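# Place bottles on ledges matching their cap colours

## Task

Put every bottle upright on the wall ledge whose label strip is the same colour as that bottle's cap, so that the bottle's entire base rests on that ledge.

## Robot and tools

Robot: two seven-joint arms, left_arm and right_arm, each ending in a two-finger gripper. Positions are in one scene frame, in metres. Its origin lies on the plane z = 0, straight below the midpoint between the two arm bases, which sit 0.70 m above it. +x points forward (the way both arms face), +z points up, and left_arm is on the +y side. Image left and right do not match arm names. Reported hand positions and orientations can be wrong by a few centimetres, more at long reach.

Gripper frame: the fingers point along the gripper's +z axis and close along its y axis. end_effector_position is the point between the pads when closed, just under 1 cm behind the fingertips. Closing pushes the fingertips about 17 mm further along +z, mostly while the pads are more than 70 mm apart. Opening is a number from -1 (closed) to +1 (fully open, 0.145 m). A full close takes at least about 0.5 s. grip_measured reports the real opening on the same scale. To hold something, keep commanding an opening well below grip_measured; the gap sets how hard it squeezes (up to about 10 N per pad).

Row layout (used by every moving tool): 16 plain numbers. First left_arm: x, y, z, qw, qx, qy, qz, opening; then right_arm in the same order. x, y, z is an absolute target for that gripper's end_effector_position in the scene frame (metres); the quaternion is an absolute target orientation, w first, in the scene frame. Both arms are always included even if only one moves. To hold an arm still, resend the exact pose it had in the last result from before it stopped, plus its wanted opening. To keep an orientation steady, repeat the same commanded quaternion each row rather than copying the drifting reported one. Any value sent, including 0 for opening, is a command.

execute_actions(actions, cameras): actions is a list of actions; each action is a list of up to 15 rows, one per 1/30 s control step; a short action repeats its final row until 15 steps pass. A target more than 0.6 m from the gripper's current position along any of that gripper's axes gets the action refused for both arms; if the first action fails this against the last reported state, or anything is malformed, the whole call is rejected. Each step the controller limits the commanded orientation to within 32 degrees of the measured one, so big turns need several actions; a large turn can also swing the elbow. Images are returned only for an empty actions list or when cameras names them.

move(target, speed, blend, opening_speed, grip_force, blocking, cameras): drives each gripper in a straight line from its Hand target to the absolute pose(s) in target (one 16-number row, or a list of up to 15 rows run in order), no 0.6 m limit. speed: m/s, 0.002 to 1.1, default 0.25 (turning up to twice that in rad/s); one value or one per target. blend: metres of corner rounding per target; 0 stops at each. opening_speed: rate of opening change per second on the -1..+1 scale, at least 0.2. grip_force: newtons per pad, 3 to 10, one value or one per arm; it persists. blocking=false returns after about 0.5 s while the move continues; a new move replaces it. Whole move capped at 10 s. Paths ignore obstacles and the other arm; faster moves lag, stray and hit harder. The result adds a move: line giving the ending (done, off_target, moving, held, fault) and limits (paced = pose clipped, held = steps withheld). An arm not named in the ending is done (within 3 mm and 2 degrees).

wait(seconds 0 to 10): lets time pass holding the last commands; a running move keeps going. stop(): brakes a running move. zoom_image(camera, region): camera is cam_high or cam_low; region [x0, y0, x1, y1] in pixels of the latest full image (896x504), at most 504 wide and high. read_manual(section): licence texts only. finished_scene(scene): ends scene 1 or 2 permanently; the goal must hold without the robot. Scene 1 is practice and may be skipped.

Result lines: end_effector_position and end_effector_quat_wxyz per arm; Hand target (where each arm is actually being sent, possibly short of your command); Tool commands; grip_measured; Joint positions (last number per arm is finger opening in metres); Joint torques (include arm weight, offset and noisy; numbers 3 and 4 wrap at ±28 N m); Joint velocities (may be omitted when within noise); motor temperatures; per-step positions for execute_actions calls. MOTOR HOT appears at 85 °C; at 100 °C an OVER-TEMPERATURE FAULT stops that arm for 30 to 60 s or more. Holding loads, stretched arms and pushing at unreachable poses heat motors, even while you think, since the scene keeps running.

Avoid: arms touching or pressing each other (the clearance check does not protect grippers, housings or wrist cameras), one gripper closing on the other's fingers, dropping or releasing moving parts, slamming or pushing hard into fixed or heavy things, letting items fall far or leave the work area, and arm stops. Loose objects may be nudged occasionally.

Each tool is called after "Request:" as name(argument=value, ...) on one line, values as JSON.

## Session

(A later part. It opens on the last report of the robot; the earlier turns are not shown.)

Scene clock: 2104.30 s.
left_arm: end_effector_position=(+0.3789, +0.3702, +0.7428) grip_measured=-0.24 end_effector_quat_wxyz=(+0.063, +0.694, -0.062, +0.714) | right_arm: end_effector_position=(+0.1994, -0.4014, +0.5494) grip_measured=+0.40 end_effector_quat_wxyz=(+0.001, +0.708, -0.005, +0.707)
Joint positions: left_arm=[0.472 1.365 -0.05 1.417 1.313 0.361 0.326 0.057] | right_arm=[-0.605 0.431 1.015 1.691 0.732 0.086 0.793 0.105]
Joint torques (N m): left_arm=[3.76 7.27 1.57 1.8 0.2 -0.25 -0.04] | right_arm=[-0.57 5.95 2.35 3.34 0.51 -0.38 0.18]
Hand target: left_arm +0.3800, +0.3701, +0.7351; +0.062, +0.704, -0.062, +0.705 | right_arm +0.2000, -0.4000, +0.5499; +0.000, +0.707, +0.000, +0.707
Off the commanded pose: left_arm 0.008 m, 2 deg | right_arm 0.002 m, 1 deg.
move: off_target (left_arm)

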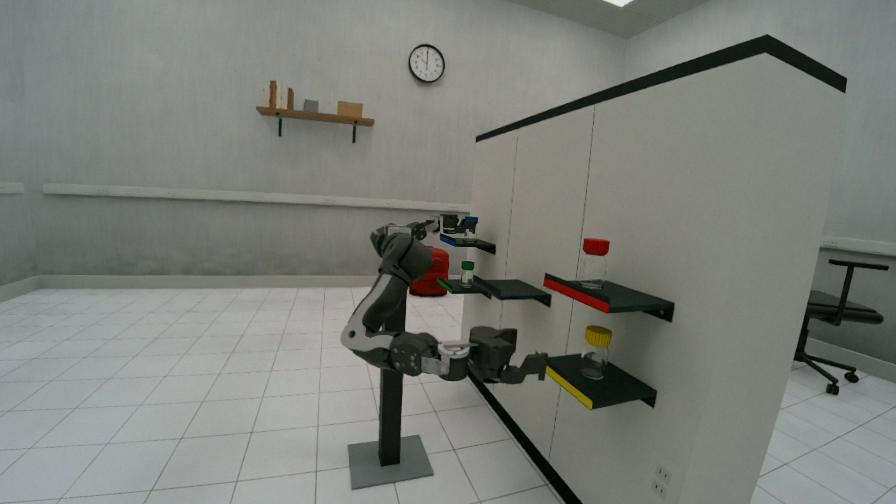

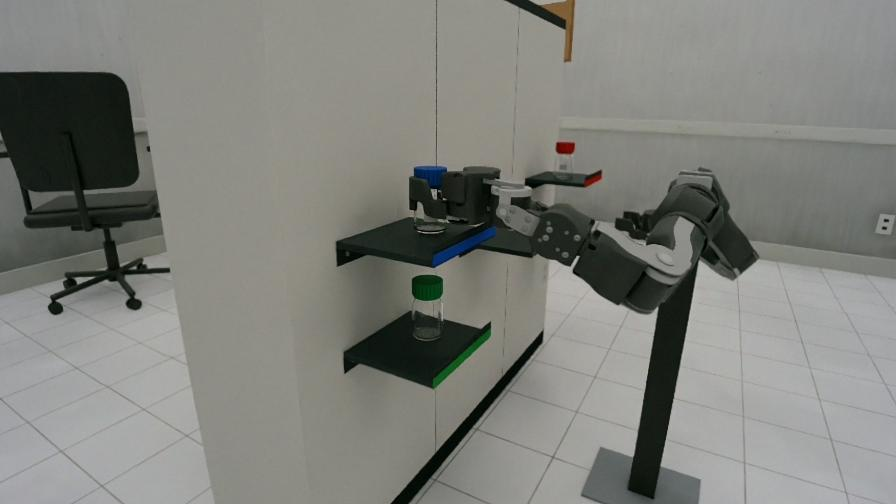

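Request:
move(target=[[0.380, 0.37, 0.743, 0.0616, 0.7044, -0.0616, 0.7044, -0.2, 0.20, -0.40, 0.55, 0, 0.7071, 0, 0.7071, 0.4],[0.380, 0.37, 0.743, 0.0616, 0.7044, -0.0616, 0.7044, 0.4, 0.20, -0.40, 0.55, 0, 0.7071, 0, 0.7071, 0.4],[0.28, 0.388, 0.75, 0.0616, 0.7044, -0.0616, 0.7044, 0.4, 0.20, -0.40, 0.55, 0, 0.7071, 0, 0.7071, 0.4],[0.21, 0.39, 0.73, 0, 0.7071, 0, 0.7071, 0.4, 0.20, -0.40, 0.55, 0, 0.7071, 0, 0.7071, 0.4]], speed=[0.03, 0.03, 0.09, 0.12], opening_speed=0.5, cameras=["all"])

Request:
zoom_image(camera="cam_low", region=[330, 130, 630, 400])

Request:
zoom_image(camera="cam_high", region=[420, 200, 700, 420])

Scene clock: 2121.23 s.
left_arm: end_effector_position=(+0.2100, +0.3895, +0.7299) grip_measured=+0.40 end_effector_quat_wxyz=(+0.001, +0.707, -0.002, +0.708) | right_arm: end_effector_position=(+0.1994, -0.4014, +0.5494) grip_measured=+0.40 end_effector_quat_wxyz=(+0.001, +0.708, -0.005, +0.707)
Joint positions: left_arm=[-0.634 0.834 1.481 1.956 1.137 0.781 0.507 0.105] | right_arm=[-0.605 0.431 1.015 1.691 0.732 0.086 0.793 0.105]
Joint torques (N m): left_arm=[-0.01 5.87 2.18 1.95 0.35 -0.48 -0.06] | right_arm=[-0.65 5.92 2.33 3.28 0.51 -0.35 0.17]
Hand target: left_arm +0.2100, +0.3900, +0.7301; +0.000, +0.707, +0.000, +0.707 | right_arm +0.2000, -0.4000, +0.5499; +0.000, +0.707, +0.000, +0.707
Off the commanded pose: left_arm 0.000 m, 0 deg | right_arm 0.002 m, 1 deg.
joint sent to its limit (left arm) — joint 6 (wrist pitch), upper limit. The joint targets still meet the commanded pose.
move: done

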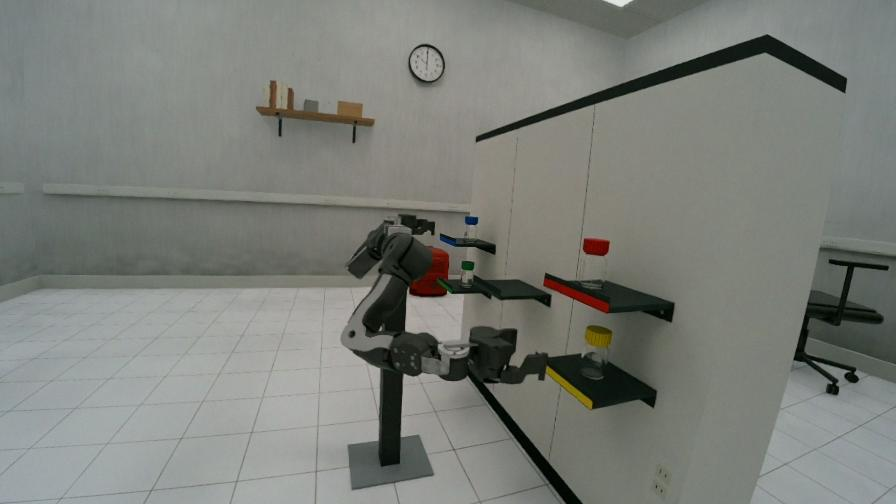

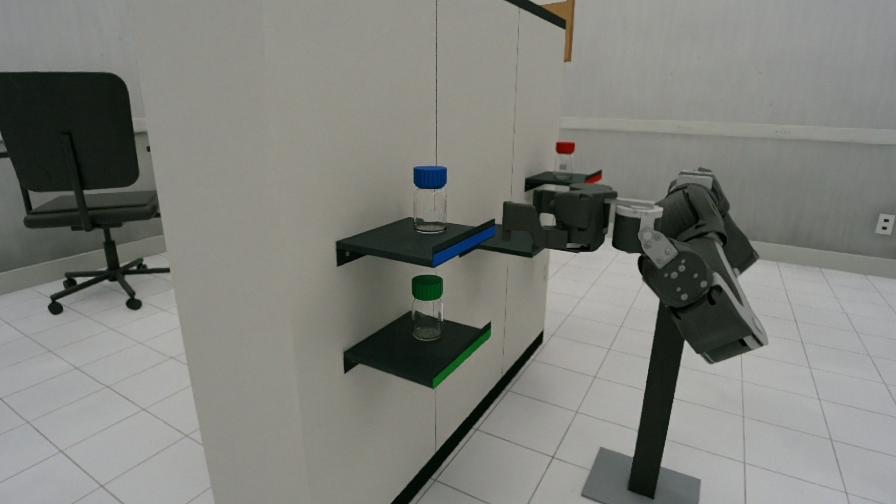

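Scaled by 1.680 from the camera's 896x504 image, which has a finer 1280x720 frame.

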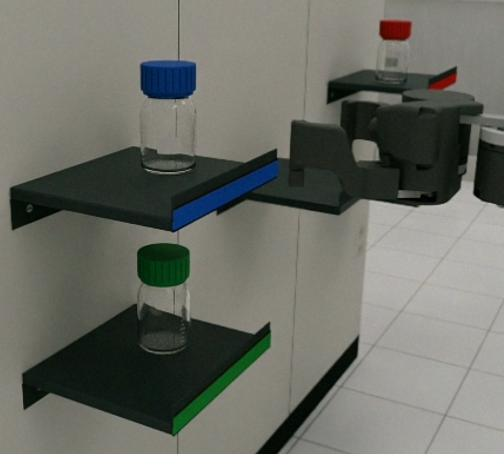

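Scaled by 1.800 from the camera's 896x504 image, which has a finer 1280x720 frame.

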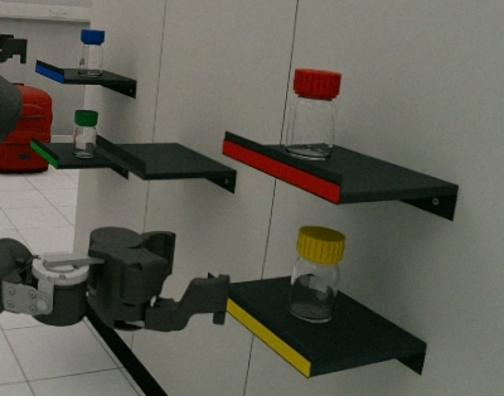

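Request:
move(target=[[0.21, 0.40, 0.62, 0.0923, 0.7011, -0.0923, 0.7011, 0.4, 0.22, -0.30, 0.46, -0.1830, 0.6830, 0.1830, 0.6830, 0.4],[0.22, 0.36, 0.50, 0.0923, 0.7011, -0.0923, 0.7011, 0.4, 0.24, -0.21, 0.42, -0.2706, 0.6533, 0.2706, 0.6533, 0.4],[0.23, 0.28, 0.44, 0.1830, 0.6830, -0.1830, 0.6830, 0.4, 0.31, -0.175, 0.42, -0.2706, 0.6533, 0.2706, 0.6533, 0.4],[0.24, 0.21, 0.42, 0.2706, 0.6533, -0.2706, 0.6533, 0.4, 0.32, -0.17, 0.55, -0.2706, 0.6533, 0.2706, 0.6533, 0.4]], speed=0.18, blend=[0.02, 0.02, 0.02, 0])

Request:
move(target=[[0.24, 0.21, 0.42, 0.2706, 0.6533, -0.2706, 0.6533, 0.4, 0.32, -0.165, 0.68, -0.2706, 0.6533, 0.2706, 0.6533, 0.4],[0.24, 0.21, 0.42, 0.2706, 0.6533, -0.2706, 0.6533, 0.4, 0.32, -0.17, 0.77, -0.1830, 0.6830, 0.1830, 0.6830, 0.4],[0.24, 0.21, 0.42, 0.2706, 0.6533, -0.2706, 0.6533, 0.4, 0.30, -0.25, 0.77, -0.0923, 0.7011, 0.0923, 0.7011, 0.4],[0.24, 0.21, 0.42, 0.2706, 0.6533, -0.2706, 0.6533, 0.4, 0.28, -0.36, 0.755, -0.0616, 0.7044, 0.0616, 0.7044, 0.6]], speed=0.18, blend=[0.02, 0.02, 0.02, 0], cameras=["all"])

Scene clock: 2199.07 s.
left_arm: end_effector_position=(+0.2415, +0.2106, +0.4219) grip_measured=+0.40 end_effector_quat_wxyz=(+0.269, +0.652, -0.269, +0.656) | right_arm: end_effector_position=(+0.3192, -0.1688, +0.5507) grip_measured=+0.40 end_effector_quat_wxyz=(-0.272, +0.651, +0.275, +0.653)
Joint positions: left_arm=[-0.307 0.49 0.223 1.293 0.592 -0.436 1.137 0.105] | right_arm=[-0.015 0.466 0.253 1.724 0.466 0.231 0.951 0.105]
Joint torques (N m): left_arm=[1.86 4.5 0.79 3.18 0.5 -0.3 0.22] | right_arm=[3.28 3.42 2.09 3.15 0.59 -0.07 -0.16]
Hand target: left_arm +0.2401, +0.2100, +0.4201; +0.270, +0.653, -0.271, +0.653 | right_arm +0.3200, -0.1700, +0.5499; -0.271, +0.653, +0.271, +0.653
Off the commanded pose: left_arm 0.002 m, 0 deg | right_arm 0.002 m, 1 deg.
move: done

Scene clock: 2202.83 s.
left_arm: end_effector_position=(+0.2415, +0.2106, +0.4219) grip_measured=+0.40 end_effector_quat_wxyz=(+0.269, +0.652, -0.269, +0.656) | right_arm: end_effector_position=(+0.2805, -0.3605, +0.7535) grip_measured=+0.60 end_effector_quat_wxyz=(-0.062, +0.707, +0.059, +0.702)
Joint positions: left_arm=[-0.307 0.49 0.223 1.293 0.592 -0.436 1.137 0.105] | right_arm=[-0.39 1.126 1.136 1.807 1.232 0.746 0.399 0.119]
Joint torques (N m): left_arm=[1.86 4.5 0.79 3.18 0.5 -0.3 0.22] | right_arm=[1.86 7.42 3.62 1.26 0.24 -0.53 0.17]
Hand target: left_arm +0.2401, +0.2100, +0.4201; +0.270, +0.653, -0.271, +0.653 | right_arm +0.2800, -0.3601, +0.7550; -0.061, +0.704, +0.062, +0.704
Off the commanded pose: left_arm 0.002 m, 0 deg | right_arm 0.002 m, 0 deg.
move: done

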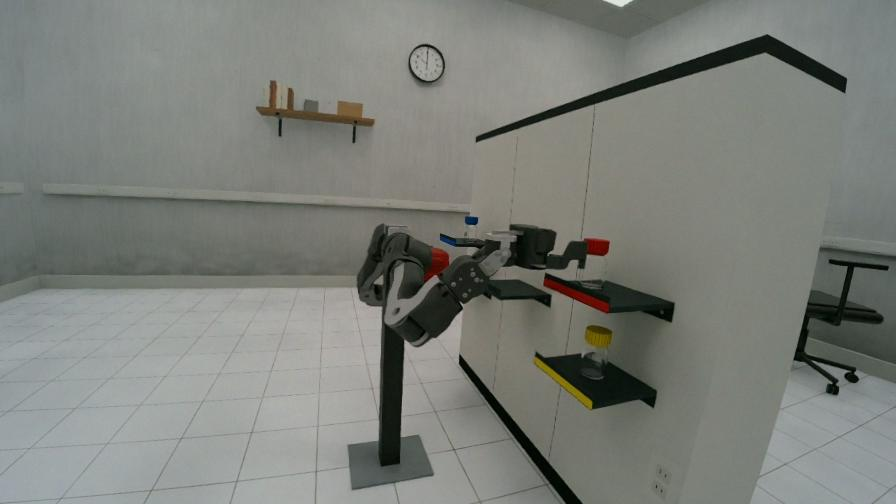

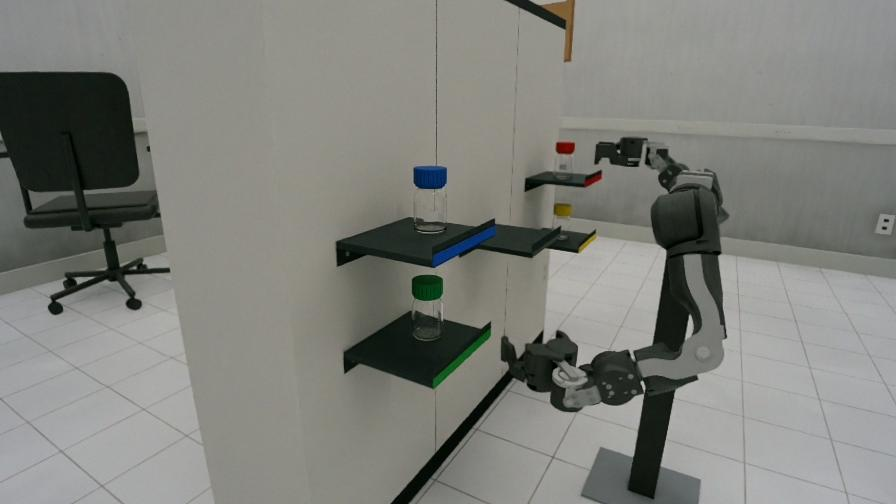

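Request:
move(target=[[0.24, 0.21, 0.42, 0.2706, 0.6533, -0.2706, 0.6533, 0.4, 0.345, -0.348, 0.745, -0.0616, 0.7044, 0.0616, 0.7044, 0.6],[0.24, 0.21, 0.42, 0.2706, 0.6533, -0.2706, 0.6533, 0.4, 0.30, -0.33, 0.775, -0.0616, 0.7044, 0.0616, 0.7044, 0.6],[0.24, 0.21, 0.42, 0.2706, 0.6533, -0.2706, 0.6533, 0.4, 0.305, -0.25, 0.78, -0.0923, 0.7011, 0.0923, 0.7011, 0.6],[0.24, 0.21, 0.42, 0.2706, 0.6533, -0.2706, 0.6533, 0.4, 0.32, -0.17, 0.78, -0.1830, 0.6830, 0.1830, 0.6830, 0.6],[0.24, 0.21, 0.42, 0.2706, 0.6533, -0.2706, 0.6533, 0.4, 0.365, -0.075, 0.775, -0.2418, 0.6645, 0.2418, 0.6645, 0.6],[0.24, 0.21, 0.42, 0.2706, 0.6533, -0.2706, 0.6533, 0.4, 0.372, -0.062, 0.65, -0.2418, 0.6645, 0.2418, 0.6645, 0.6]], speed=0.15, blend=[0.01, 0.02, 0.02, 0.02, 0.02, 0], cameras=["all"])

Scene clock: 2228.53 s.
left_arm: end_effector_position=(+0.2415, +0.2106, +0.4219) grip_measured=+0.40 end_effector_quat_wxyz=(+0.269, +0.652, -0.269, +0.656) | right_arm: end_effector_position=(+0.3725, -0.0630, +0.6486) grip_measured=+0.60 end_effector_quat_wxyz=(-0.240, +0.667, +0.240, +0.663)
Joint positions: left_arm=[-0.307 0.49 0.223 1.293 0.592 -0.436 1.137 0.105] | right_arm=[0.678 0.763 -0.645 1.912 1.046 0.369 -0.064 0.119]
Joint torques (N m): left_arm=[1.86 4.5 0.79 3.18 0.5 -0.3 0.22] | right_arm=[5.58 1.83 3.43 2.28 0.03 -0.55 0.2]
Hand target: left_arm +0.2401, +0.2100, +0.4201; +0.270, +0.653, -0.271, +0.653 | right_arm +0.3720, -0.0621, +0.6500; -0.242, +0.665, +0.242, +0.664
Off the commanded pose: left_arm 0.002 m, 0 deg | right_arm 0.002 m, 0 deg.
move: done

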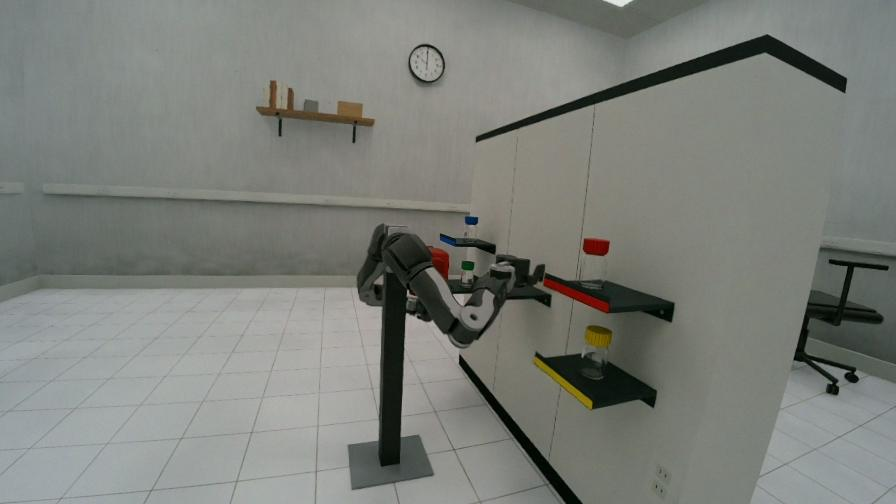

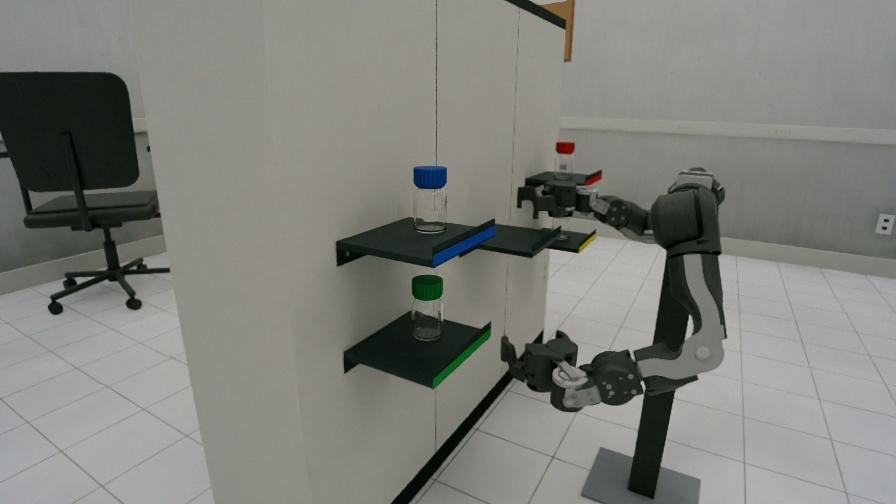

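Request:
move(target=[[0.24, 0.21, 0.42, 0.2706, 0.6533, -0.2706, 0.6533, 0.4, 0.365, -0.070, 0.69, -0.2418, 0.6645, 0.2418, 0.6645, 0.4],[0.24, 0.21, 0.42, 0.2706, 0.6533, -0.2706, 0.6533, 0.4, 0.318, -0.15, 0.68, -0.2706, 0.6533, 0.2706, 0.6533, 0.4],[0.24, 0.21, 0.42, 0.2706, 0.6533, -0.2706, 0.6533, 0.4, 0.315, -0.17, 0.52, -0.2706, 0.6533, 0.2706, 0.6533, 0.4],[0.24, 0.21, 0.42, 0.2706, 0.6533, -0.2706, 0.6533, 0.4, 0.28, -0.20, 0.44, -0.2241, 0.6707, 0.2241, 0.6707, 0.4],[0.24, 0.21, 0.42, 0.2706, 0.6533, -0.2706, 0.6533, 0.4, 0.22, -0.30, 0.45, -0.0923, 0.7011, 0.0923, 0.7011, 0.4],[0.24, 0.21, 0.42, 0.2706, 0.6533, -0.2706, 0.6533, 0.4, 0.23, -0.39, 0.56, 0, 0.7071, 0, 0.7071, 0.4]], speed=0.17, blend=[0.02, 0.02, 0.03, 0.03, 0.03, 0], cameras=["all"])

Scene clock: 2251.73 s.
left_arm: end_effector_position=(+0.2415, +0.2106, +0.4219) grip_measured=+0.40 end_effector_quat_wxyz=(+0.269, +0.652, -0.269, +0.656) | right_arm: end_effector_position=(+0.2298, -0.3896, +0.5607) grip_measured=+0.40 end_effector_quat_wxyz=(+0.000, +0.706, +0.003, +0.708)
Joint positions: left_arm=[-0.307 0.49 0.223 1.293 0.592 -0.436 1.137 0.105] | right_arm=[-1.255 0.971 0.786 1.739 1.279 -0.475 0.294 0.105]
Joint torques (N m): left_arm=[1.86 4.47 0.79 3.18 0.5 -0.3 0.22] | right_arm=[-0.12 2.7 3.64 1.63 0.34 -0.27 -0.18]
Hand target: left_arm +0.2401, +0.2100, +0.4201; +0.270, +0.653, -0.271, +0.653 | right_arm +0.2300, -0.3901, +0.5601; +0.000, +0.707, +0.000, +0.707
Off the commanded pose: left_arm 0.002 m, 0 deg | right_arm 0.001 m, 0 deg.
move: done

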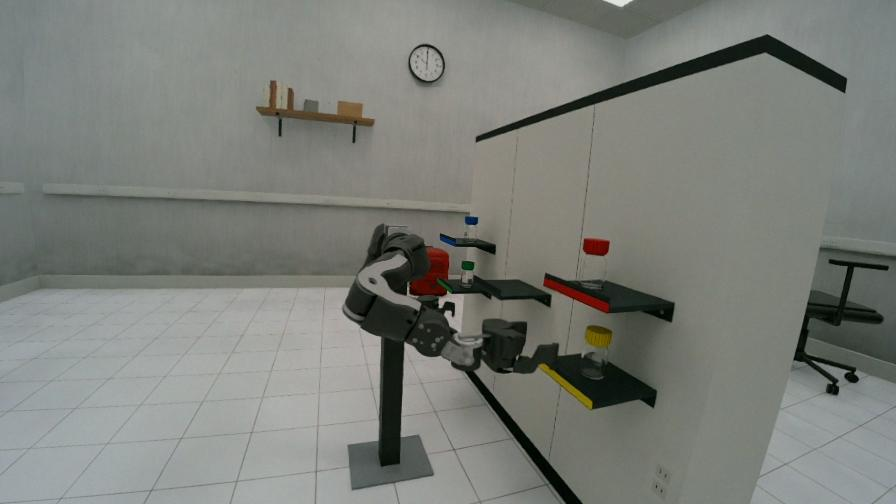

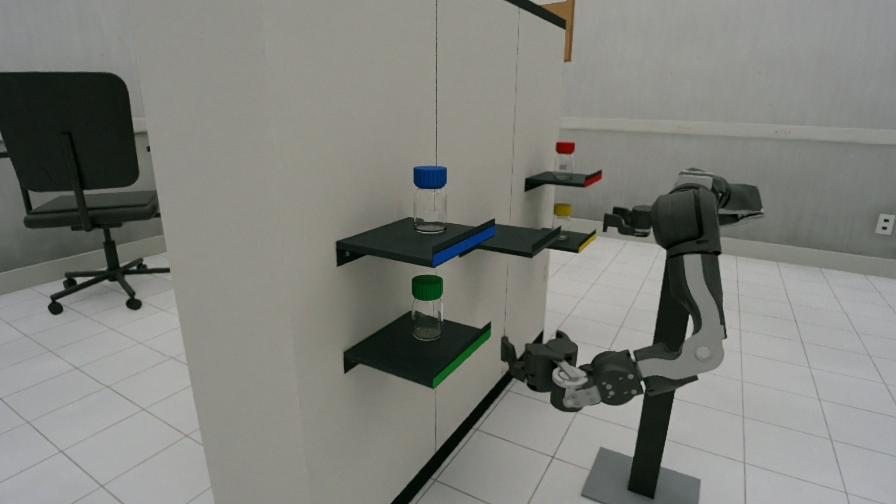

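Request:
move(target=[[0.24,0.21,0.42,0.2706,0.6533,-0.2706,0.6533,0.4,0.22,-0.36,0.46,-0.0923,0.7011,0.0923,0.7011,0.4],[0.24,0.21,0.42,0.2706,0.6533,-0.2706,0.6533,0.4,0.24,-0.25,0.42,-0.2706,0.6533,0.2706,0.6533,0.4],[0.24,0.21,0.42,0.2706,0.6533,-0.2706,0.6533,0.4,0.31,-0.175,0.42,-0.2706,0.6533,0.2706,0.6533,0.4],[0.24,0.21,0.42,0.2706,0.6533,-0.2706,0.6533,0.4,0.32,-0.17,0.55,-0.2706,0.6533,0.2706,0.6533,0.4],[0.24,0.21,0.42,0.2706,0.6533,-0.2706,0.6533,0.4,0.32,-0.165,0.67,-0.2706,0.6533,0.2706,0.6533,0.4]], speed=0.16, blend=[0.03,0.03,0.03,0.03,0])

Scene clock: 2330.87 s.
left_arm: end_effector_position=(+0.2415, +0.2106, +0.4219) grip_measured=+0.40 end_effector_quat_wxyz=(+0.269, +0.652, -0.269, +0.656) | right_arm: end_effector_position=(+0.3194, -0.1646, +0.6716) grip_measured=+0.40 end_effector_quat_wxyz=(-0.271, +0.650, +0.273, +0.655)
Joint positions: left_arm=[-0.307 0.49 0.223 1.293 0.592 -0.436 1.137 0.105] | right_arm=[0.161 1.334 -0.134 1.964 1.362 0.11 0.374 0.105]
Joint velocities: left_arm=[within noise] | right_arm=[0.055 -0.209 -0.022 0.017 -0.051 -0.007 -0.11 0]
Joint torques (N m): left_arm=[1.86 4.5 0.79 3.19 0.5 -0.3 0.22] | right_arm=[2.99 5.58 3.52 0.99 0.4 -0.31 -0.16]
Motor temperatures (°C): left_arm=[22 25 23 22 22 24 21] | right_arm=[21 25 24 20 20 20 21]
Hand target: left_arm +0.2401, +0.2100, +0.4201; +0.270, +0.653, -0.271, +0.653 | right_arm +0.3200, -0.1651, +0.6699; -0.271, +0.653, +0.271, +0.653
Off the commanded pose: left_arm 0.002 m, 0 deg | right_arm 0.002 m, 1 deg.
move: done

Request:
move(target=[[0.24,0.21,0.42,0.2706,0.6533,-0.2706,0.6533,0.4,0.32,-0.17,0.55,-0.2706,0.6533,0.2706,0.6533,0.4],[0.24,0.21,0.42,0.2706,0.6533,-0.2706,0.6533,0.4,0.31,-0.175,0.42,-0.2418,0.6645,0.2418,0.6645,0.4],[0.24,0.21,0.42,0.2706,0.6533,-0.2706,0.6533,0.4,0.25,-0.22,0.40,-0.0923,0.7011,0.0923,0.7011,0.4],[0.24,0.21,0.42,0.2706,0.6533,-0.2706,0.6533,0.4,0.24,-0.27,0.42,0.0923,0.7011,-0.0923,0.7011,0.4],[0.24,0.21,0.42,0.2706,0.6533,-0.2706,0.6533,0.4,0.24,-0.28,0.50,0.1228,0.6964,-0.1228,0.6964,0.4],[0.24,0.21,0.42,0.2706,0.6533,-0.2706,0.6533,0.4,0.25,-0.33,0.578,0.1228,0.6964,-0.1228,0.6964,0.4]], speed=0.15, blend=[0.03,0.03,0.03,0.03,0.03,0])

Scene clock: 2346.90 s.
left_arm: end_effector_position=(+0.2415, +0.2106, +0.4219) grip_measured=+0.40 end_effector_quat_wxyz=(+0.269, +0.652, -0.269, +0.656) | right_arm: end_effector_position=(+0.2495, -0.3315, +0.5785) grip_measured=+0.40 end_effector_quat_wxyz=(+0.125, +0.695, -0.125, +0.697)
Joint positions: left_arm=[-0.307 0.49 0.223 1.293 0.592 -0.436 1.137 0.105] | right_arm=[-0.711 0.596 0.514 2.214 0.766 0.086 -0.367 0.105]
Joint torques (N m): left_arm=[1.86 4.47 0.79 3.18 0.5 -0.3 0.22] | right_arm=[0.22 4.1 1.88 3.37 -0.04 -0.33 0.1]
Hand target: left_arm +0.2401, +0.2100, +0.4201; +0.270, +0.653, -0.271, +0.653 | right_arm +0.2500, -0.3300, +0.5779; +0.123, +0.697, -0.123, +0.696
Off the commanded pose: left_arm 0.002 m, 0 deg | right_arm 0.002 m, 0 deg.
move: done

Request:
finished_scene(scene=1)

The scene is finished: the task was done.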